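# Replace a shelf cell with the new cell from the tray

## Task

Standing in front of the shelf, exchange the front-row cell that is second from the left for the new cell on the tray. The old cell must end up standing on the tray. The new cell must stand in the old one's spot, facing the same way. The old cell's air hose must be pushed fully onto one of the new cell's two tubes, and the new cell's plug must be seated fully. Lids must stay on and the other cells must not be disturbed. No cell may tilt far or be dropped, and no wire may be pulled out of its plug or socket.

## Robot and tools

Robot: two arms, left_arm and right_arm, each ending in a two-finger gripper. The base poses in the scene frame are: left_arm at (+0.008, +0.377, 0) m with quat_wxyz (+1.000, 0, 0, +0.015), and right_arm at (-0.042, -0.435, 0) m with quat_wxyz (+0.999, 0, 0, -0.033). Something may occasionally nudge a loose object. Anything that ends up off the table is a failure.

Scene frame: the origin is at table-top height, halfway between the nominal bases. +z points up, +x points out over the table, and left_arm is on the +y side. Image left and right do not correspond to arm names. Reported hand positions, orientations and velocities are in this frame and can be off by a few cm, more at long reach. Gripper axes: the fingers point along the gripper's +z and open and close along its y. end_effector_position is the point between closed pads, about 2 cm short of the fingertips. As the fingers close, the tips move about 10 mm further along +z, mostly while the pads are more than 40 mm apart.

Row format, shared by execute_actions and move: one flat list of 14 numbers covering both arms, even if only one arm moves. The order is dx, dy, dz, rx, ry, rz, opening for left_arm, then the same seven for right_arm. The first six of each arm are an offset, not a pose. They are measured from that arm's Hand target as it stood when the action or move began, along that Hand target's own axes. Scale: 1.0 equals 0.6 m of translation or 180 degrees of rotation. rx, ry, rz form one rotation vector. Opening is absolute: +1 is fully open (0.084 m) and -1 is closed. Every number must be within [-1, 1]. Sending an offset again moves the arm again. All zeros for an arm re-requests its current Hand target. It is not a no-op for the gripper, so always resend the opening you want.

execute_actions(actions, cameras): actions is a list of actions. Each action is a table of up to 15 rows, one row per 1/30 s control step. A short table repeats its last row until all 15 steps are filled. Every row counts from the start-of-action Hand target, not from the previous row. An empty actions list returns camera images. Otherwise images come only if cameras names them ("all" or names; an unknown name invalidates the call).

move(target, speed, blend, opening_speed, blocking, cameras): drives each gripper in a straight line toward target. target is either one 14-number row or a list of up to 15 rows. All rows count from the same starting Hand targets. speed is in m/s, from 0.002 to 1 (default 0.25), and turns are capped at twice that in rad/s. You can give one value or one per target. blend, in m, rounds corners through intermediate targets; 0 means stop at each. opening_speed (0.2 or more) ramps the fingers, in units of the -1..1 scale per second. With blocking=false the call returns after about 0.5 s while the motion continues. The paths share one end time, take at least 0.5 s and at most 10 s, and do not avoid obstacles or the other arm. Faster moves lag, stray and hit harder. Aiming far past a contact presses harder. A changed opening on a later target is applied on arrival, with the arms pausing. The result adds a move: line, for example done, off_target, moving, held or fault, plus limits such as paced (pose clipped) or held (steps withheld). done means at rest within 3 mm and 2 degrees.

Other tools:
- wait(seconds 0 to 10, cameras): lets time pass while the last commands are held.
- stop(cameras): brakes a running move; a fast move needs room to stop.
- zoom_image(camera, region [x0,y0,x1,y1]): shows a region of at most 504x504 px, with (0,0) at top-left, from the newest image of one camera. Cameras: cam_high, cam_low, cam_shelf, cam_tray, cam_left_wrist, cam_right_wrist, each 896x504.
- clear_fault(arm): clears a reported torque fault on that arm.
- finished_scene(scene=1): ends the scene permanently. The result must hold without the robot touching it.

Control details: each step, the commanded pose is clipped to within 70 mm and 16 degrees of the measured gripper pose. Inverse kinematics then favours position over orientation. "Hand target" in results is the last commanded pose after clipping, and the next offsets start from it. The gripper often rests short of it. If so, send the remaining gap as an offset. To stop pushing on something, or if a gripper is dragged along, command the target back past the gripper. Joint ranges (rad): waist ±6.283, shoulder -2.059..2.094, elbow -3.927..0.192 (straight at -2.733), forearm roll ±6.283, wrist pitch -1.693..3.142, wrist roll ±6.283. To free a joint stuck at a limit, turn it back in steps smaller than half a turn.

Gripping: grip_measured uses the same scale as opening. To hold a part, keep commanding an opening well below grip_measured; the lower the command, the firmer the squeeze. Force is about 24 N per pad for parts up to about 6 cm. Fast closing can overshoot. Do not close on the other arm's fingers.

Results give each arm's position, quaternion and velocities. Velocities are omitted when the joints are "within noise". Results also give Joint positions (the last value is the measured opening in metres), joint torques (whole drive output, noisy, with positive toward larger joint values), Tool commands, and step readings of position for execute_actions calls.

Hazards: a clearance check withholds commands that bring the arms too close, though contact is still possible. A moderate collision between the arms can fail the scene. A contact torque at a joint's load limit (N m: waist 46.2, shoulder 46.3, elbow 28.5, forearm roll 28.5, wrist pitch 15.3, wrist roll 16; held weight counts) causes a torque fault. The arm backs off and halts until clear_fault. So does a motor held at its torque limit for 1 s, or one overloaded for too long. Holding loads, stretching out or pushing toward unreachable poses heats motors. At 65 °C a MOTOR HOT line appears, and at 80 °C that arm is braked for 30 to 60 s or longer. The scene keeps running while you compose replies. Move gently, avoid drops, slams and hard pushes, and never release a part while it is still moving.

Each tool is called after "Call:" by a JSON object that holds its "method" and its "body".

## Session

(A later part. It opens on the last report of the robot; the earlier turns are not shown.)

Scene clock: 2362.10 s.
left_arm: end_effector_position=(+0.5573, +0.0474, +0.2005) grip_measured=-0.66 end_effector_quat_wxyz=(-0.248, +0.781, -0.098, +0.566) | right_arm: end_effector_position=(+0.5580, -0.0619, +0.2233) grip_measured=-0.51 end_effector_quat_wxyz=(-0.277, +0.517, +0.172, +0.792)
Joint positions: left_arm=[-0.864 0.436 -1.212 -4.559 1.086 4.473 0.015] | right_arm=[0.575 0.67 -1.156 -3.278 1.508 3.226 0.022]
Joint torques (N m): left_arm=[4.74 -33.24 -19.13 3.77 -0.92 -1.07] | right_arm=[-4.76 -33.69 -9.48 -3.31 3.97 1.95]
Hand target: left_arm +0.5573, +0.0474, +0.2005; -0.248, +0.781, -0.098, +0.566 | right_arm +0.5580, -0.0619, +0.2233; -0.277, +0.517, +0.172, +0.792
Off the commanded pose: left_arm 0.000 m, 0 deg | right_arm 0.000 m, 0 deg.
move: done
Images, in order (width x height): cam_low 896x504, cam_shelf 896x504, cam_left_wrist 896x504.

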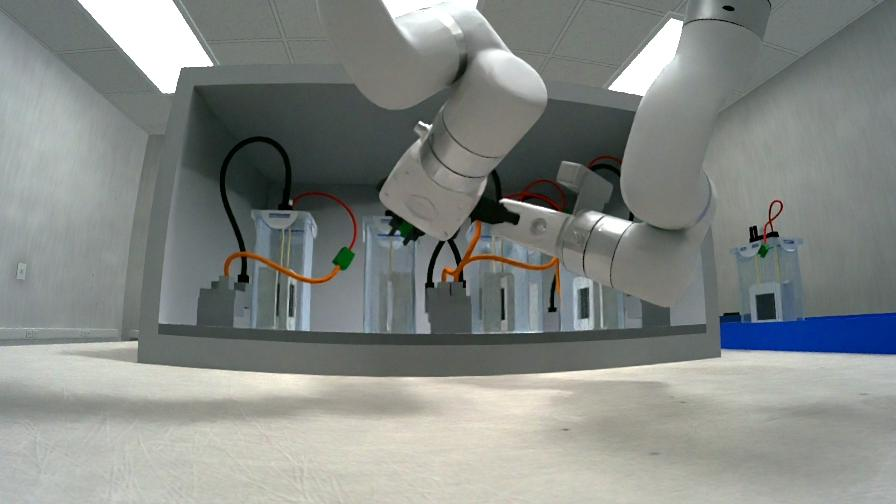

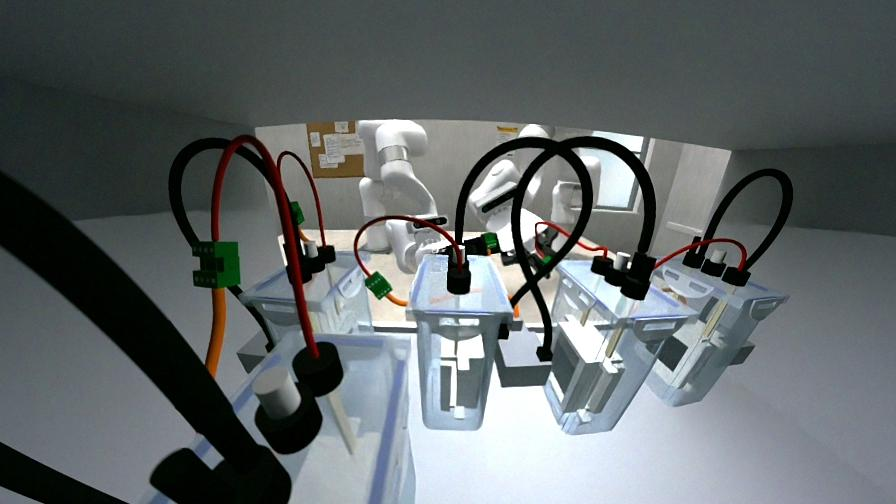

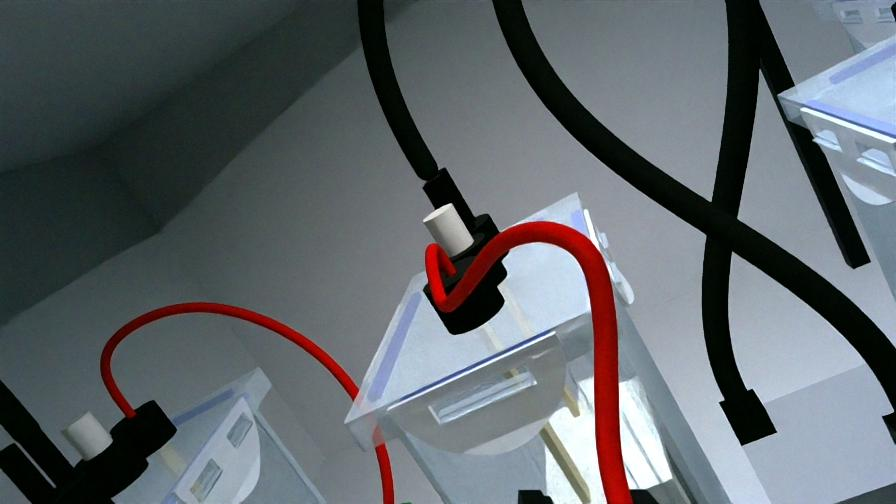

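Call:
{"method": "move", "body": {"target": [[0.03, -0.03, -0.05, 0, 0, 0, -1, 0, 0, 0, 0, 0, 0, -1],[0.0407, -0.11, -0.0483, -0.3473, 0.1652, -0.1052, -1, 0, 0, 0, 0, 0, 0, -1]], "speed": 0.1, "blend": [0.01, 0], "cameras": ["all"]}}

Scene clock: 2377.37 s.
left_arm: end_effector_position=(+0.5302, +0.0855, +0.2606) grip_measured=-0.66 end_effector_quat_wxyz=(+0.309, +0.637, -0.308, +0.636) | right_arm: end_effector_position=(+0.5580, -0.0619, +0.2233) grip_measured=-0.51 end_effector_quat_wxyz=(-0.277, +0.517, +0.172, +0.792)
Joint positions: left_arm=[-0.351 0.103 -0.794 -2.434 1.01 2.713 0.015] | right_arm=[0.575 0.67 -1.156 -3.278 1.508 3.226 0.022]
Joint torques (N m): left_arm=[4.61 -23.43 -18.85 2.38 4.81 -1.94] | right_arm=[-4.62 -33.58 -9.45 -3.2 3.75 1.92]
Hand target: left_arm +0.5303, +0.0855, +0.2606; +0.309, +0.637, -0.308, +0.636 | right_arm +0.5580, -0.0619, +0.2233; -0.277, +0.517, +0.172, +0.792
Off the commanded pose: left_arm 0.000 m, 0 deg | right_arm 0.000 m, 0 deg.
move: done

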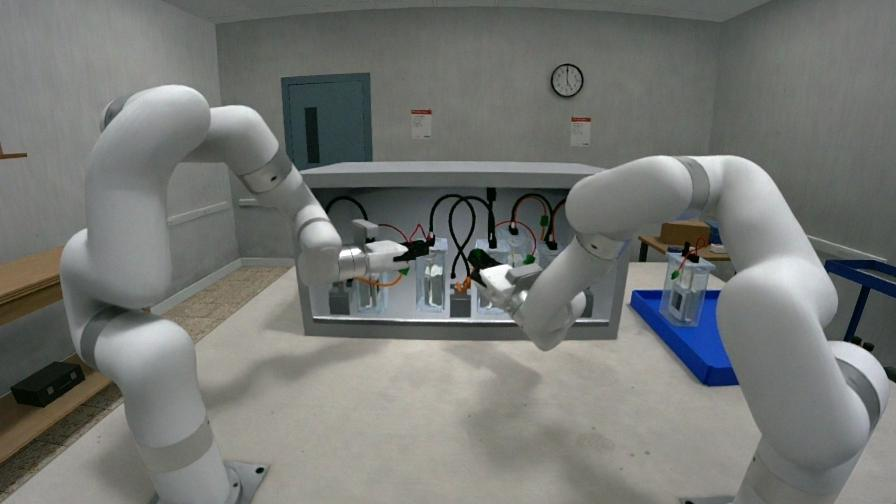

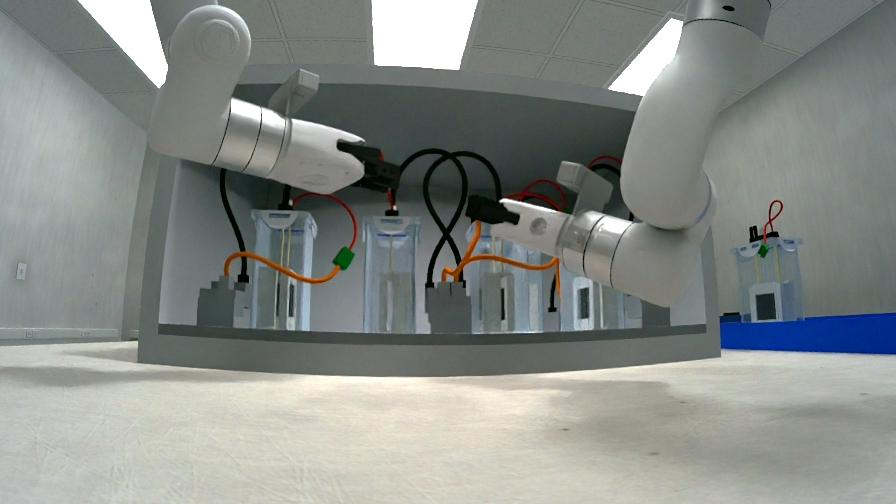

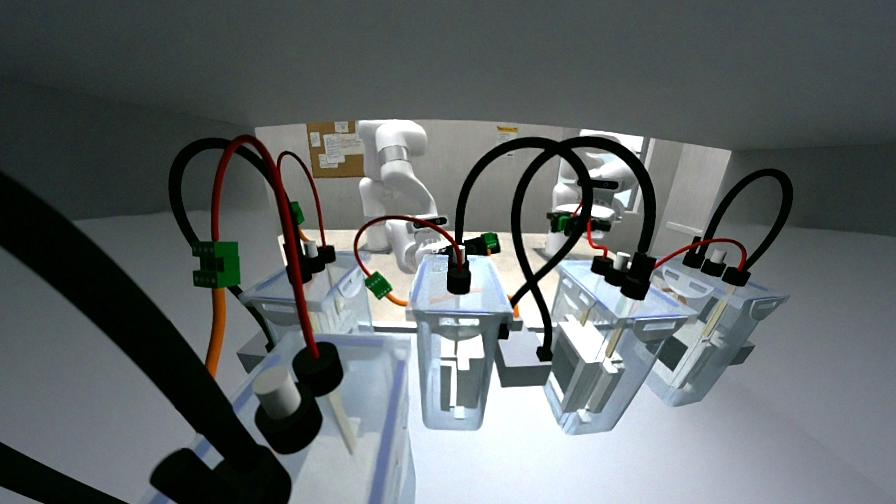

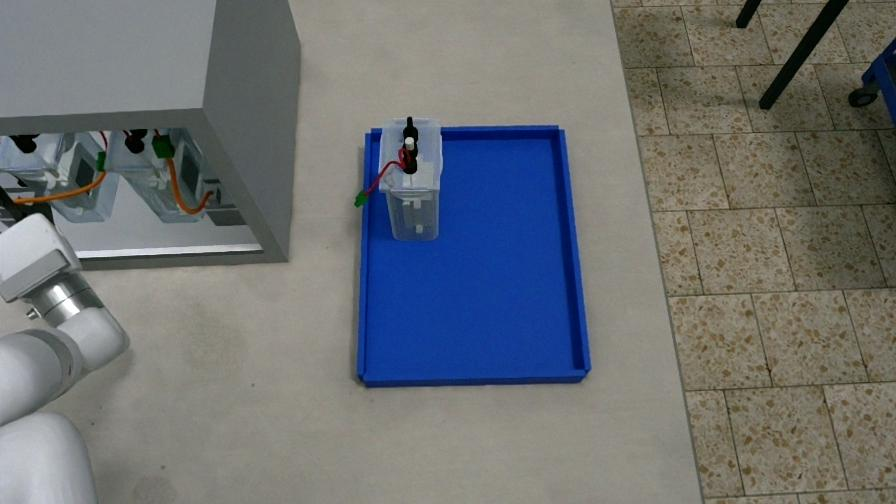

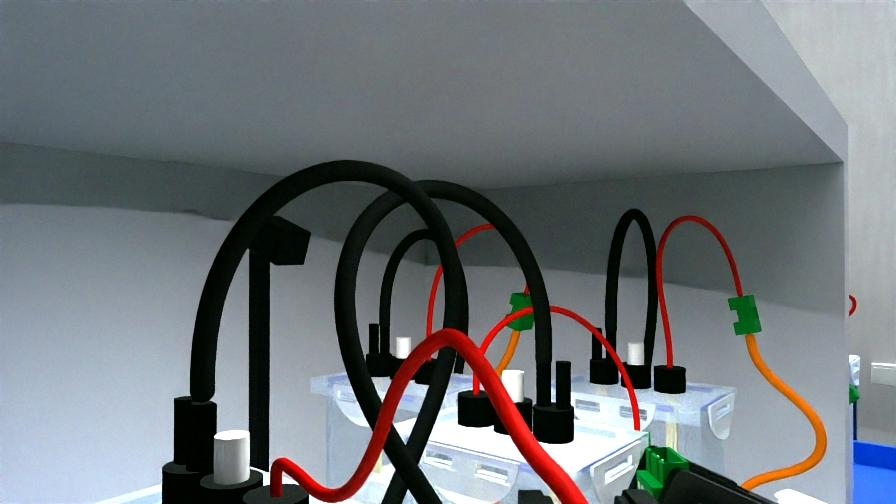

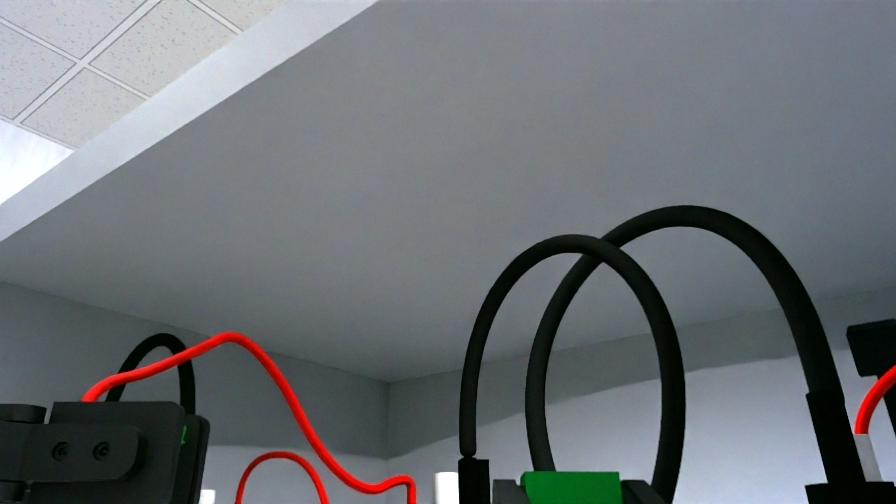

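Call:
{"method": "zoom_image", "body": {"camera": "cam_shelf", "region": [530, 180, 630, 260]}}

Call:
{"method": "zoom_image", "body": {"camera": "cam_right_wrist", "region": [60, 380, 240, 504]}}

Call:
{"method": "zoom_image", "body": {"camera": "cam_low", "region": [340, 130, 430, 220]}}

Scaled by 5.040 from the camera's 896x504 image, which has a finer 1280x720 frame.

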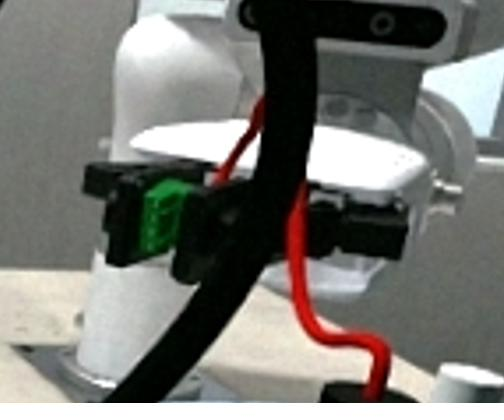

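Scaled by 2.800 from the camera's 896x504 image, which has a finer 1280x720 frame.

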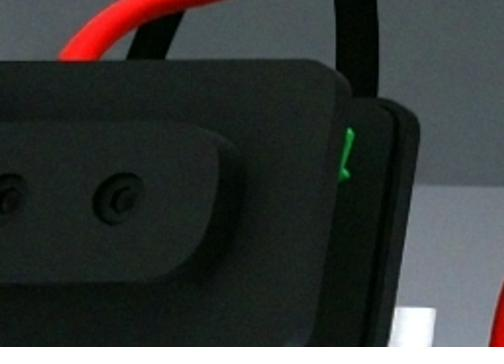

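Scaled by 5.600 from the camera's 896x504 image, which has a finer 1280x720 frame.

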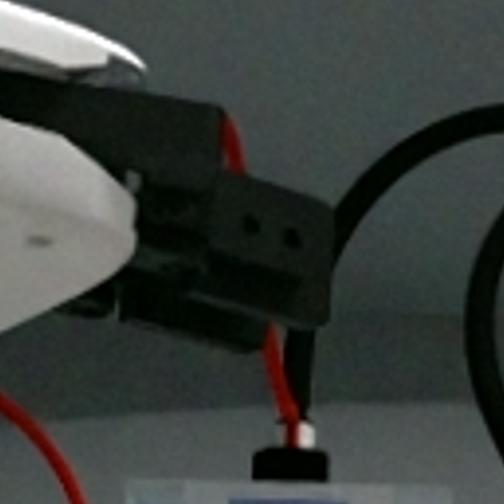

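Call:
{"method": "move", "body": {"target": [[-0.05, 0, 0, 0, 0, 0, -1, 0, 0, 0, 0, 0, 0, -1],[-0.1002, 0.0035, 0.0775, 0.3473, -0.1652, 0.1052, -1, 0, 0, 0, 0, 0, 0, -1]], "speed": 0.1, "blend": [0.02, 0], "cameras": ["cam_left_wrist", "cam_low", "cam_shelf"]}}

Call:
{"method": "zoom_image", "body": {"camera": "cam_shelf", "region": [500, 210, 600, 290]}}

Call:
{"method": "zoom_image", "body": {"camera": "cam_low", "region": [370, 180, 450, 260]}}

Scene clock: 2401.83 s.
left_arm: end_effector_position=(+0.5573, +0.0476, +0.2005) grip_measured=-0.66 end_effector_quat_wxyz=(-0.247, +0.781, -0.098, +0.566) | right_arm: end_effector_position=(+0.5580, -0.0619, +0.2233) grip_measured=-0.51 end_effector_quat_wxyz=(-0.277, +0.517, +0.172, +0.792)
Joint positions: left_arm=[-0.863 0.436 -1.212 -4.558 1.086 4.472 0.015] | right_arm=[0.575 0.67 -1.156 -3.278 1.508 3.226 0.022]
Joint torques (N m): left_arm=[-4.45 -33.07 -19.15 -1.97 3.69 1.84] | right_arm=[-4.48 -33.25 -9.51 -3.38 3.58 1.92]
Hand target: left_arm +0.5573, +0.0476, +0.2005; -0.248, +0.781, -0.098, +0.566 | right_arm +0.5580, -0.0619, +0.2233; -0.277, +0.517, +0.172, +0.792
Off the commanded pose: left_arm 0.000 m, 0 deg | right_arm 0.000 m, 0 deg.
move: done; blend cut to 0.015 m at target 1
Images, in order (width x height): cam_low 896x504, cam_shelf 896x504, cam_left_wrist 896x504.

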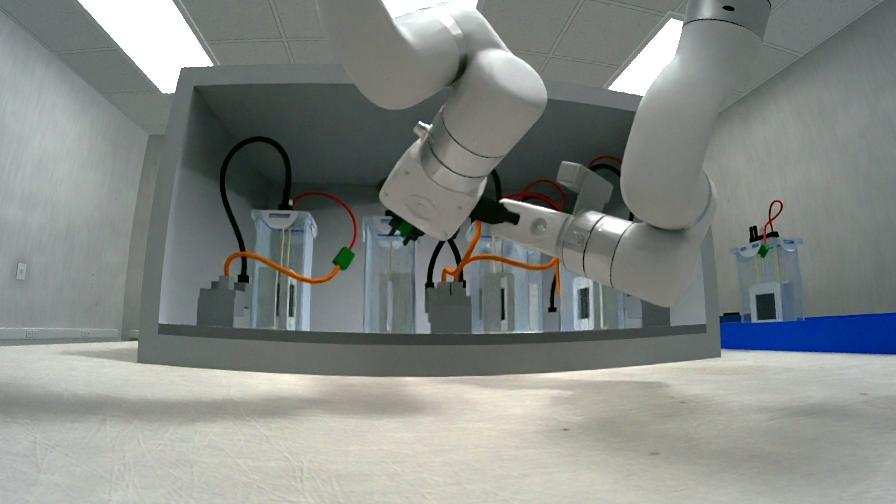

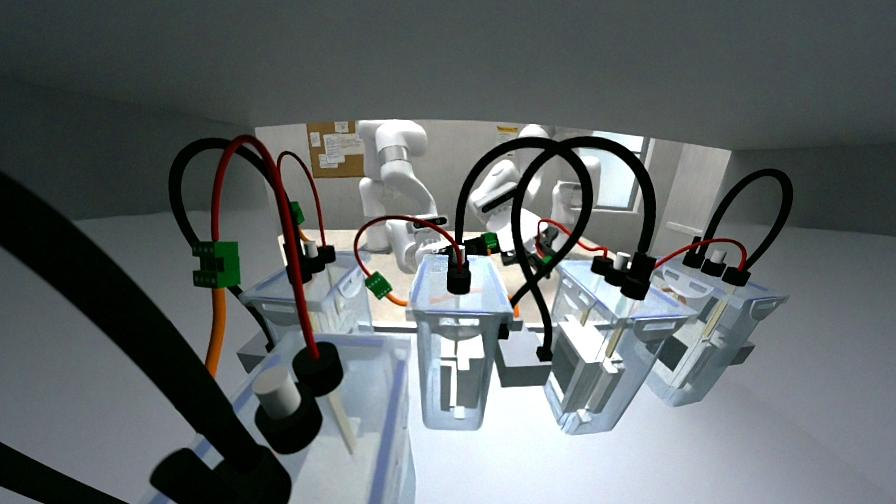

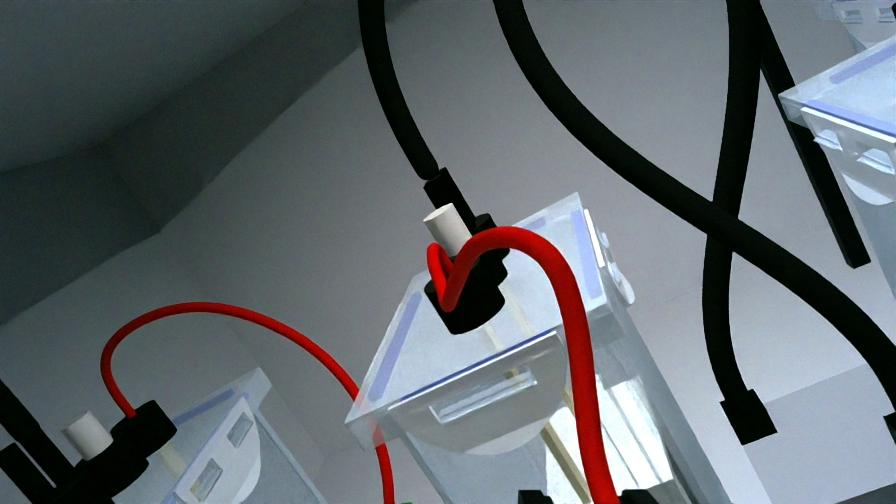

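Scaled by 5.040 from the camera's 896x504 image, which has a finer 1280x720 frame.

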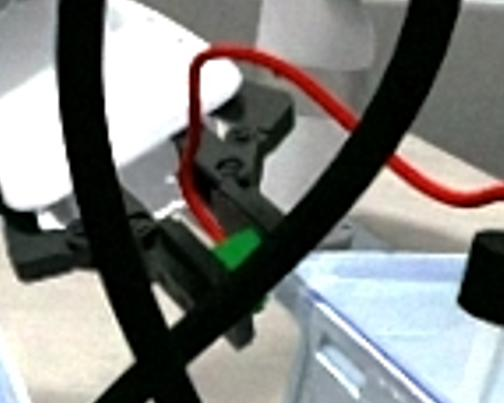

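Scaled by 6.300 from the camera's 896x504 image, which has a finer 1280x720 frame.

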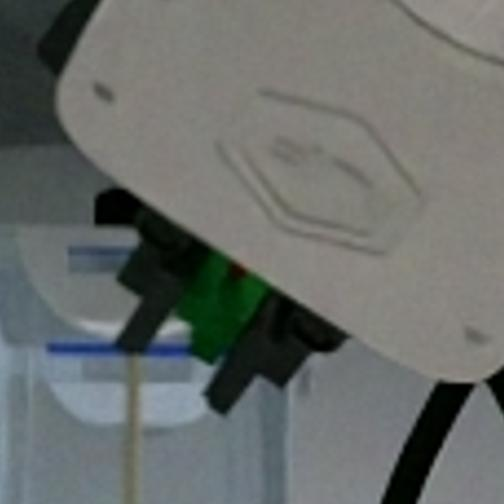

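Call:
{"method": "move", "body": {"target": [[0, 0, 0, 0, 0, 0, -0.52, 0, 0, 0, 0, 0, 0, -1]], "opening_speed": 0.2, "cameras": ["cam_shelf", "cam_low"]}}

Call:
{"method": "zoom_image", "body": {"camera": "cam_shelf", "region": [500, 210, 600, 290]}}

Call:
{"method": "zoom_image", "body": {"camera": "cam_low", "region": [370, 180, 450, 260]}}

Scene clock: 2408.60 s.
left_arm: end_effector_position=(+0.5573, +0.0476, +0.2005) grip_measured=-0.54 end_effector_quat_wxyz=(-0.248, +0.781, -0.098, +0.566) | right_arm: end_effector_position=(+0.5580, -0.0619, +0.2233) grip_measured=-0.51 end_effector_quat_wxyz=(-0.277, +0.517, +0.172, +0.792)
Joint positions: left_arm=[-0.863 0.436 -1.212 -4.558 1.086 4.472 0.02] | right_arm=[0.575 0.67 -1.156 -3.278 1.508 3.226 0.022]
Joint torques (N m): left_arm=[-4.54 -33.16 -19.14 -1.97 3.63 1.89] | right_arm=[-4.43 -33.56 -9.62 -3.26 3.37 1.86]
Hand target: left_arm +0.5573, +0.0476, +0.2005; -0.248, +0.781, -0.098, +0.566 | right_arm +0.5580, -0.0619, +0.2233; -0.277, +0.517, +0.172, +0.792
Off the commanded pose: left_arm 0.000 m, 0 deg | right_arm 0.000 m, 0 deg.
move: done
Images, in order (width x height): cam_low 896x504, cam_shelf 896x504.

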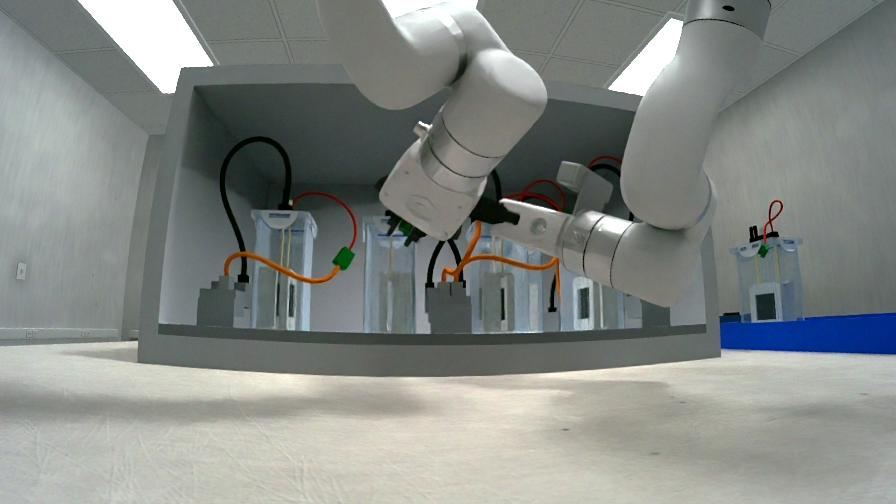

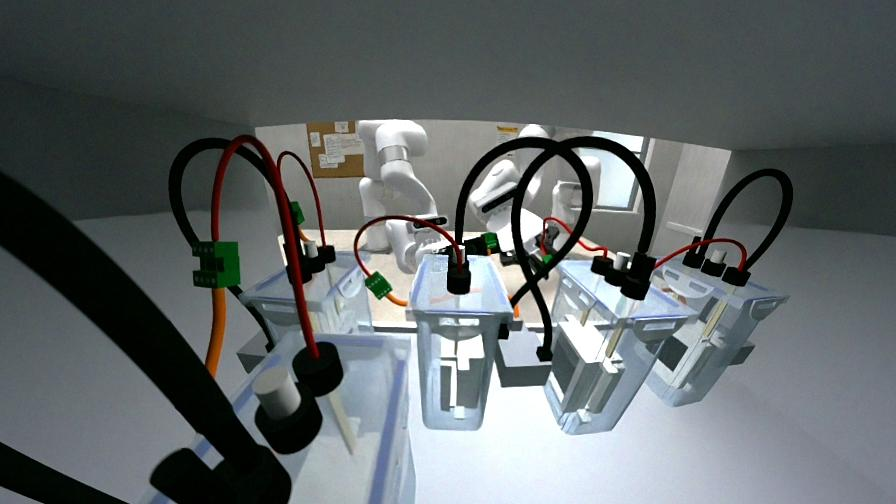

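Scaled by 5.040 from the camera's 896x504 image, which has a finer 1280x720 frame.

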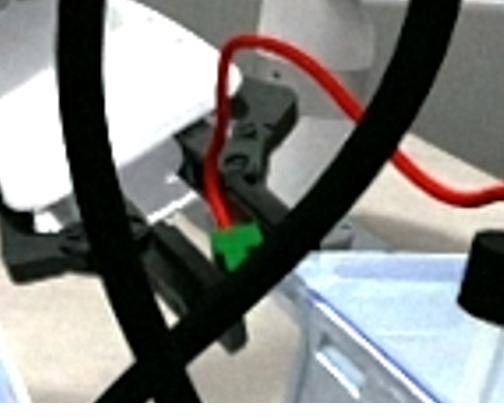

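Scaled by 6.300 from the camera's 896x504 image, which has a finer 1280x720 frame.

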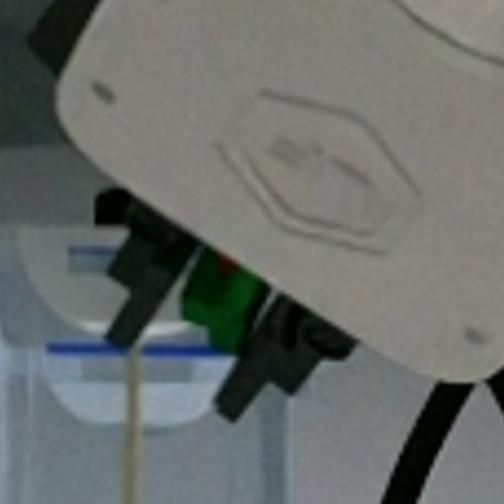

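Call:
{"method": "move", "body": {"target": [[0, 0, -0.0217, 0, 0, 0, -0.52, 0, 0, 0, 0, 0, 0, -1]], "speed": 0.04, "cameras": ["cam_shelf", "cam_low", "cam_left_wrist"]}}

Call:
{"method": "zoom_image", "body": {"camera": "cam_shelf", "region": [500, 210, 600, 290]}}

Call:
{"method": "zoom_image", "body": {"camera": "cam_low", "region": [370, 180, 450, 260]}}

Scene clock: 2412.00 s.
left_arm: end_effector_position=(+0.5452, +0.0440, +0.2036) grip_measured=-0.54 end_effector_quat_wxyz=(-0.248, +0.781, -0.098, +0.566) | right_arm: end_effector_position=(+0.5580, -0.0619, +0.2233) grip_measured=-0.51 end_effector_quat_wxyz=(-0.277, +0.517, +0.172, +0.792)
Joint positions: left_arm=[-0.888 0.415 -1.189 -4.576 1.103 4.473 0.02] | right_arm=[0.575 0.67 -1.156 -3.278 1.508 3.226 0.022]
Joint torques (N m): left_arm=[-4.46 -49.91 -11.56 -1.84 3.66 1.86] | right_arm=[-4.87 -33.18 -9.53 -3.33 3.32 1.81]
Hand target: left_arm +0.5452, +0.0440, +0.2036; -0.248, +0.781, -0.098, +0.566 | right_arm +0.5580, -0.0619, +0.2233; -0.277, +0.517, +0.172, +0.792
Off the commanded pose: left_arm 0.000 m, 0 deg | right_arm 0.000 m, 0 deg.
move: done
Images, in order (width x height): cam_low 896x504, cam_shelf 896x504, cam_left_wrist 896x504.

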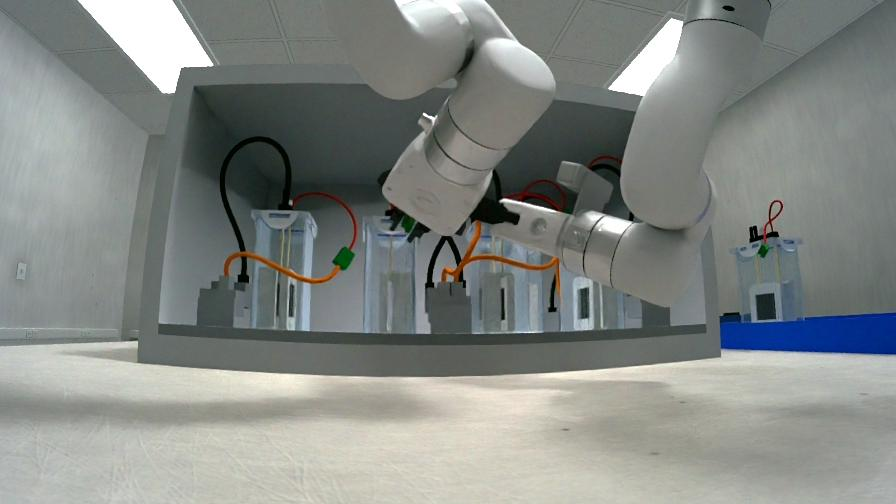

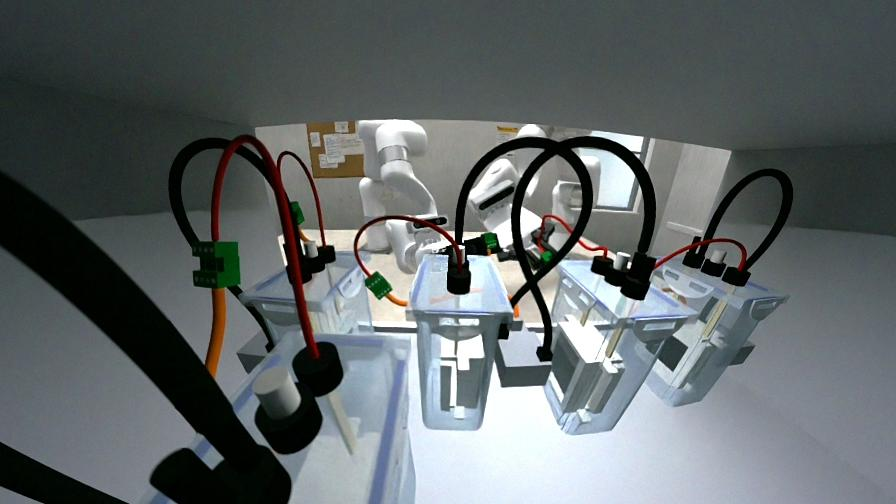

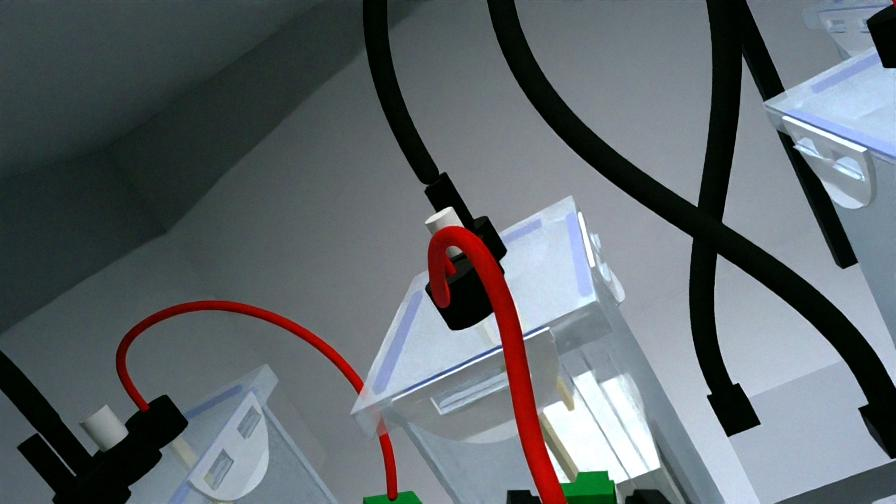

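Scaled by 5.040 from the camera's 896x504 image, which has a finer 1280x720 frame.

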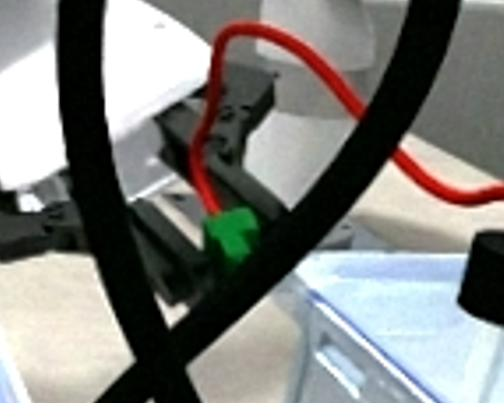

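Scaled by 6.300 from the camera's 896x504 image, which has a finer 1280x720 frame.

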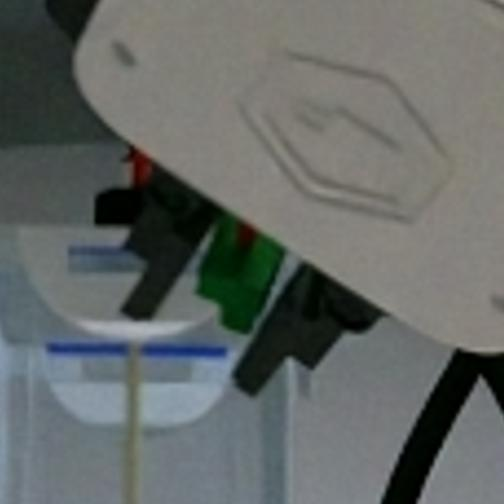

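Call:
{"method": "zoom_image", "body": {"camera": "cam_left_wrist", "region": [490, 424, 670, 504]}}

Call:
{"method": "zoom_image", "body": {"camera": "cam_shelf", "region": [525, 235, 575, 275]}}

Scaled by 2.800 from the camera's 896x504 image, which has a finer 1280x720 frame.

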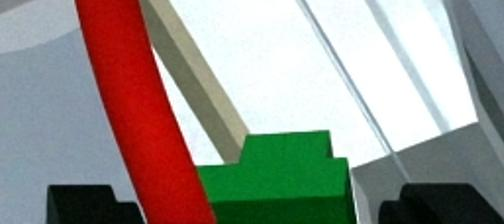

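Scaled by 10.080 from the camera's 896x504 image, which has a finer 1280x720 frame.

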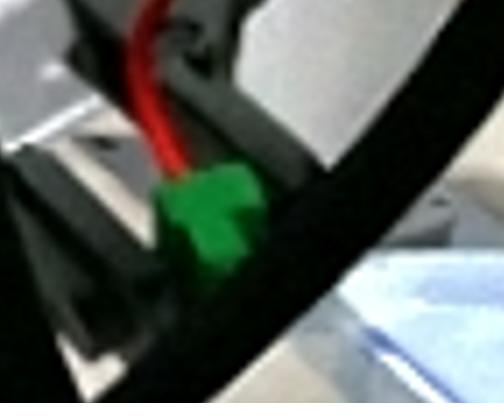

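Call:
{"method": "move", "body": {"target": [0, 0, 0, 0, 0, 0, -1, 0, 0, 0, 0, 0, 0, -1], "opening_speed": 0.2, "cameras": ["cam_left_wrist", "cam_low", "cam_shelf"]}}

Call:
{"method": "zoom_image", "body": {"camera": "cam_shelf", "region": [525, 235, 575, 275]}}

Call:
{"method": "zoom_image", "body": {"camera": "cam_left_wrist", "region": [490, 424, 670, 504]}}

Call:
{"method": "zoom_image", "body": {"camera": "cam_low", "region": [370, 180, 450, 260]}}

Scene clock: 2423.27 s.
left_arm: end_effector_position=(+0.5452, +0.0440, +0.2036) grip_measured=-0.64 end_effector_quat_wxyz=(-0.248, +0.781, -0.098, +0.566) | right_arm: end_effector_position=(+0.5580, -0.0619, +0.2233) grip_measured=-0.51 end_effector_quat_wxyz=(-0.277, +0.517, +0.172, +0.792)
Joint positions: left_arm=[-0.888 0.415 -1.189 -4.577 1.103 4.473 0.016] | right_arm=[0.575 0.67 -1.156 -3.278 1.508 3.226 0.022]
Joint torques (N m): left_arm=[-4.4 -50.23 -11.52 -1.96 3.55 1.91] | right_arm=[-4.58 -33.2 -9.5 -3.27 3.21 1.77]
Hand target: left_arm +0.5452, +0.0440, +0.2036; -0.248, +0.781, -0.098, +0.566 | right_arm +0.5580, -0.0619, +0.2233; -0.277, +0.517, +0.172, +0.792
Off the commanded pose: left_arm 0.000 m, 0 deg | right_arm 0.000 m, 0 deg.
move: done
Images, in order (width x height): cam_low 896x504, cam_shelf 896x504, cam_left_wrist 896x504.

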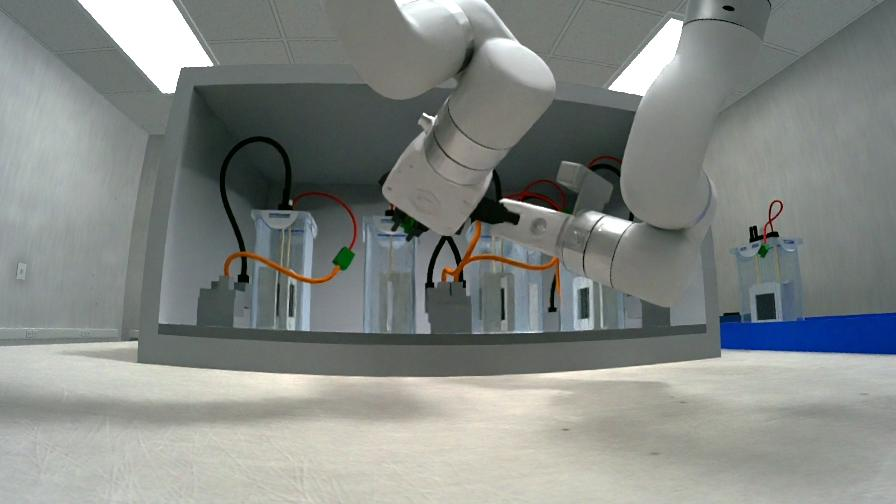

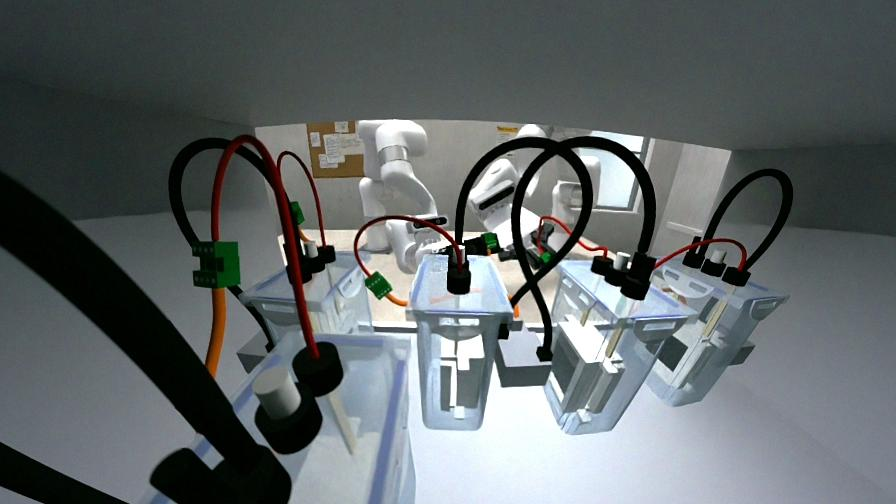

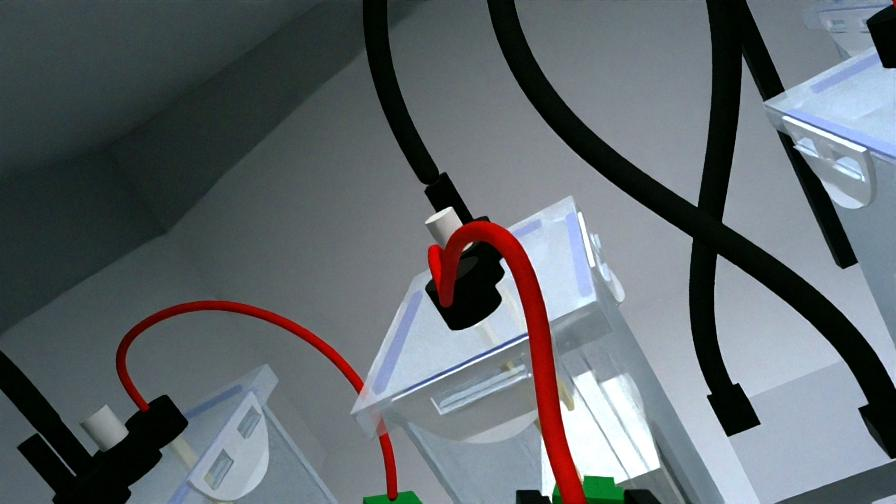

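Scaled by 10.080 from the camera's 896x504 image, which has a finer 1280x720 frame.

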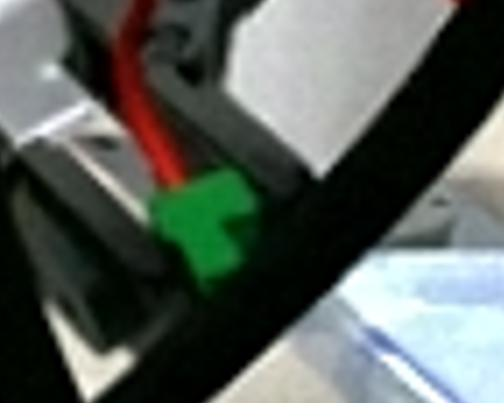

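Scaled by 2.800 from the camera's 896x504 image, which has a finer 1280x720 frame.

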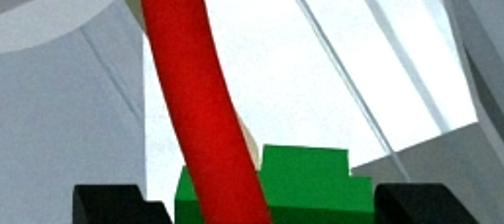

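Scaled by 6.300 from the camera's 896x504 image, which has a finer 1280x720 frame.

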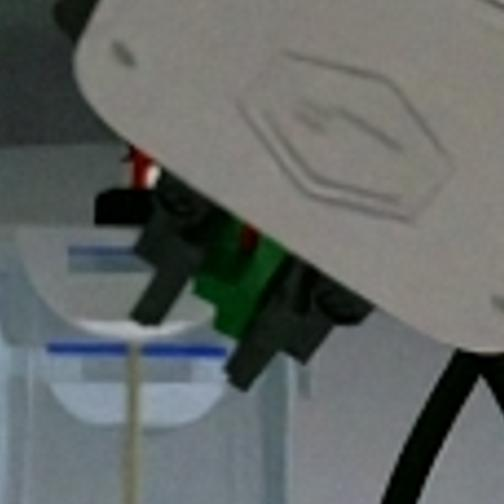

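Call:
{"method": "move", "body": {"target": [[0.03, -0.03, -0.04, 0, 0, 0, -1, 0, 0, 0, 0, 0, 0, -1],[0.0408, -0.11, -0.0268, -0.3473, 0.1652, -0.1052, -1, 0, 0, 0, 0, 0, 0, -1]], "speed": 0.1, "blend": [0.01, 0], "cameras": ["cam_right_wrist", "cam_shelf", "cam_low", "cam_left_wrist"]}}

Call:
{"method": "zoom_image", "body": {"camera": "cam_shelf", "region": [530, 190, 610, 254]}}

Call:
{"method": "zoom_image", "body": {"camera": "cam_right_wrist", "region": [60, 380, 240, 504]}}

Scene clock: 2435.77 s.
left_arm: end_effector_position=(+0.5302, +0.0856, +0.2607) grip_measured=-0.64 end_effector_quat_wxyz=(+0.309, +0.637, -0.308, +0.636) | right_arm: end_effector_position=(+0.5580, -0.0619, +0.2233) grip_measured=-0.51 end_effector_quat_wxyz=(-0.277, +0.517, +0.172, +0.792)
Joint positions: left_arm=[-0.351 0.103 -0.793 -2.434 1.01 2.712 0.016] | right_arm=[0.575 0.67 -1.156 -3.278 1.508 3.226 0.022]
Joint torques (N m): left_arm=[4.74 -23.35 -18.85 2.5 4.84 -1.93] | right_arm=[-4.54 -33.17 -9.51 -3.13 2.98 1.83]
Hand target: left_arm +0.5302, +0.0856, +0.2607; +0.309, +0.637, -0.308, +0.636 | right_arm +0.5580, -0.0619, +0.2233; -0.277, +0.517, +0.172, +0.792
Off the commanded pose: left_arm 0.000 m, 0 deg | right_arm 0.000 m, 0 deg.
move: done
Images, in order (width x height): cam_low 896x504, cam_shelf 896x504, cam_left_wrist 896x504, cam_right_wrist 896x504.

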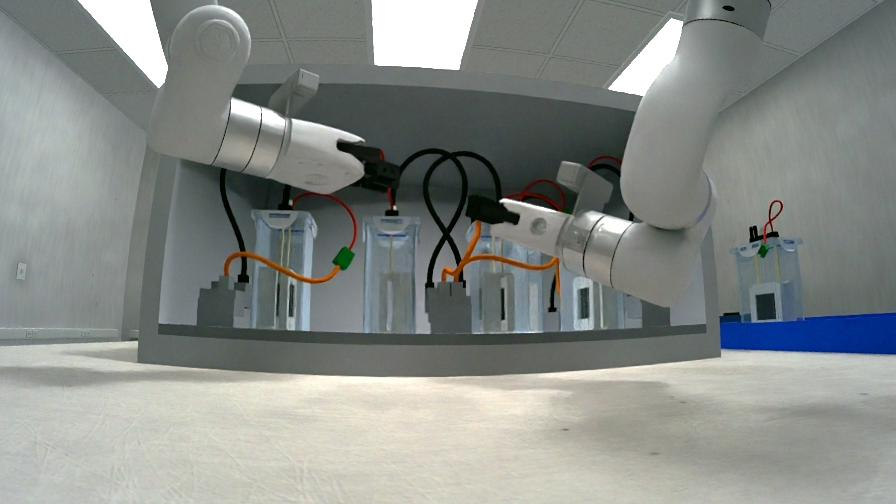

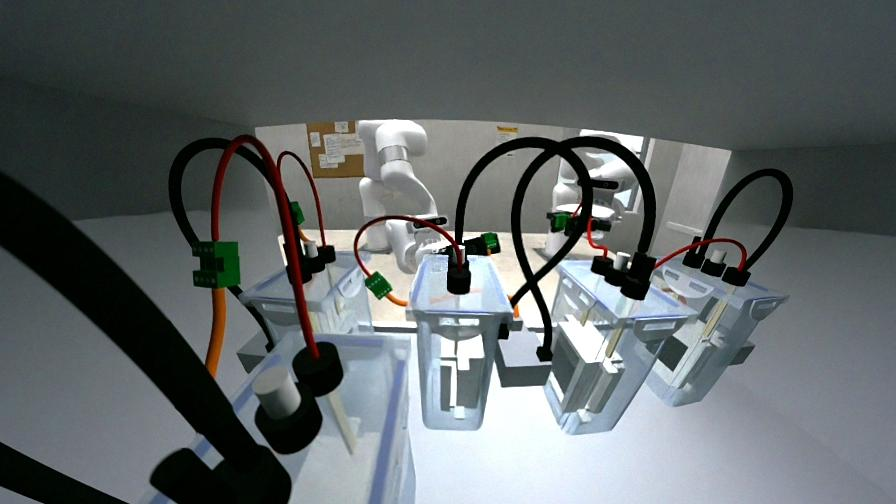

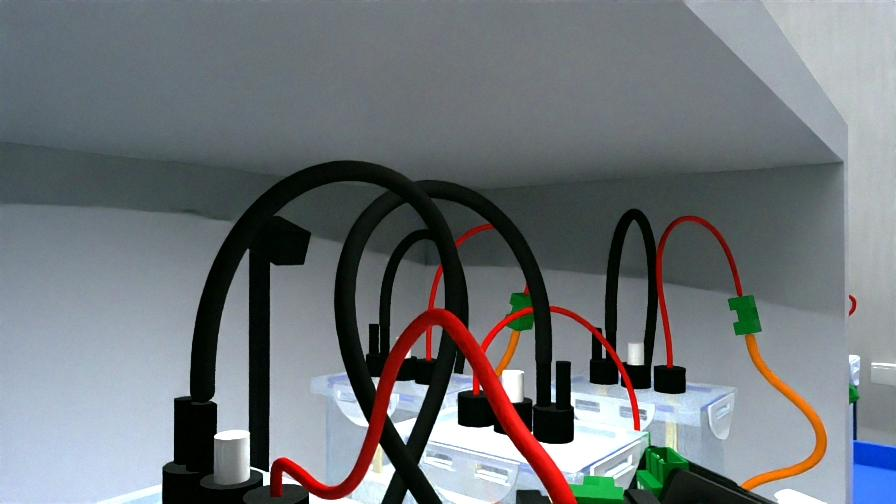

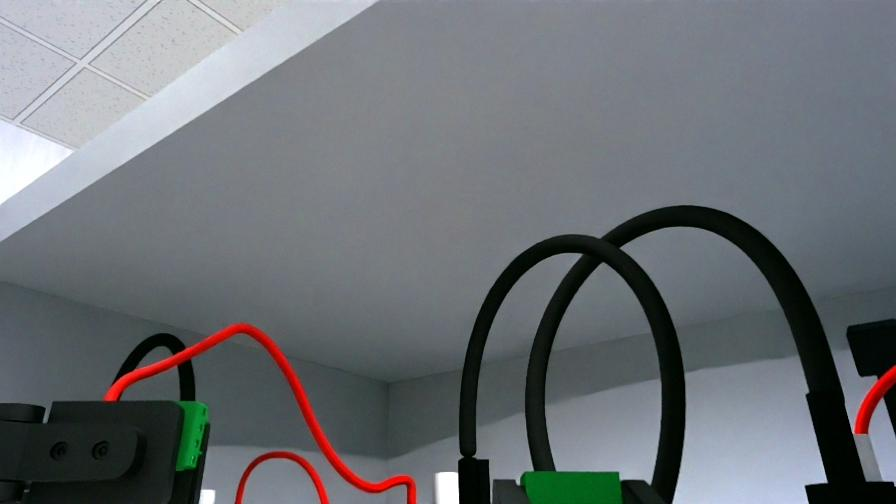

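Scaled by 6.300 from the camera's 896x504 image, which has a finer 1280x720 frame.

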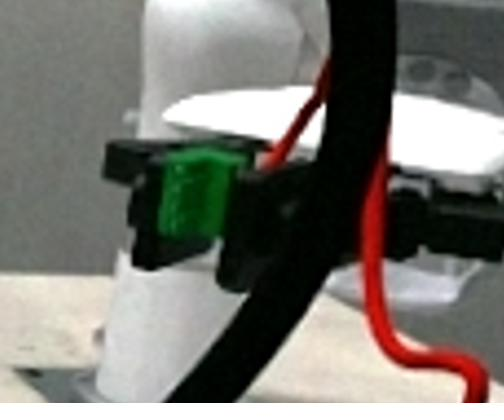

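Scaled by 2.800 from the camera's 896x504 image, which has a finer 1280x720 frame.

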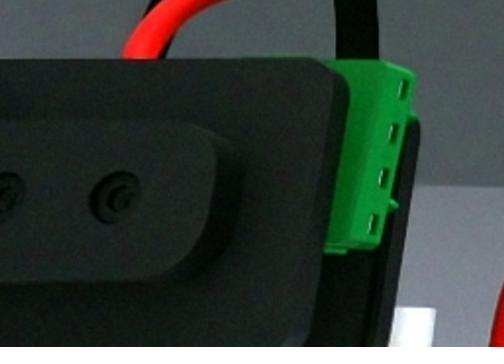

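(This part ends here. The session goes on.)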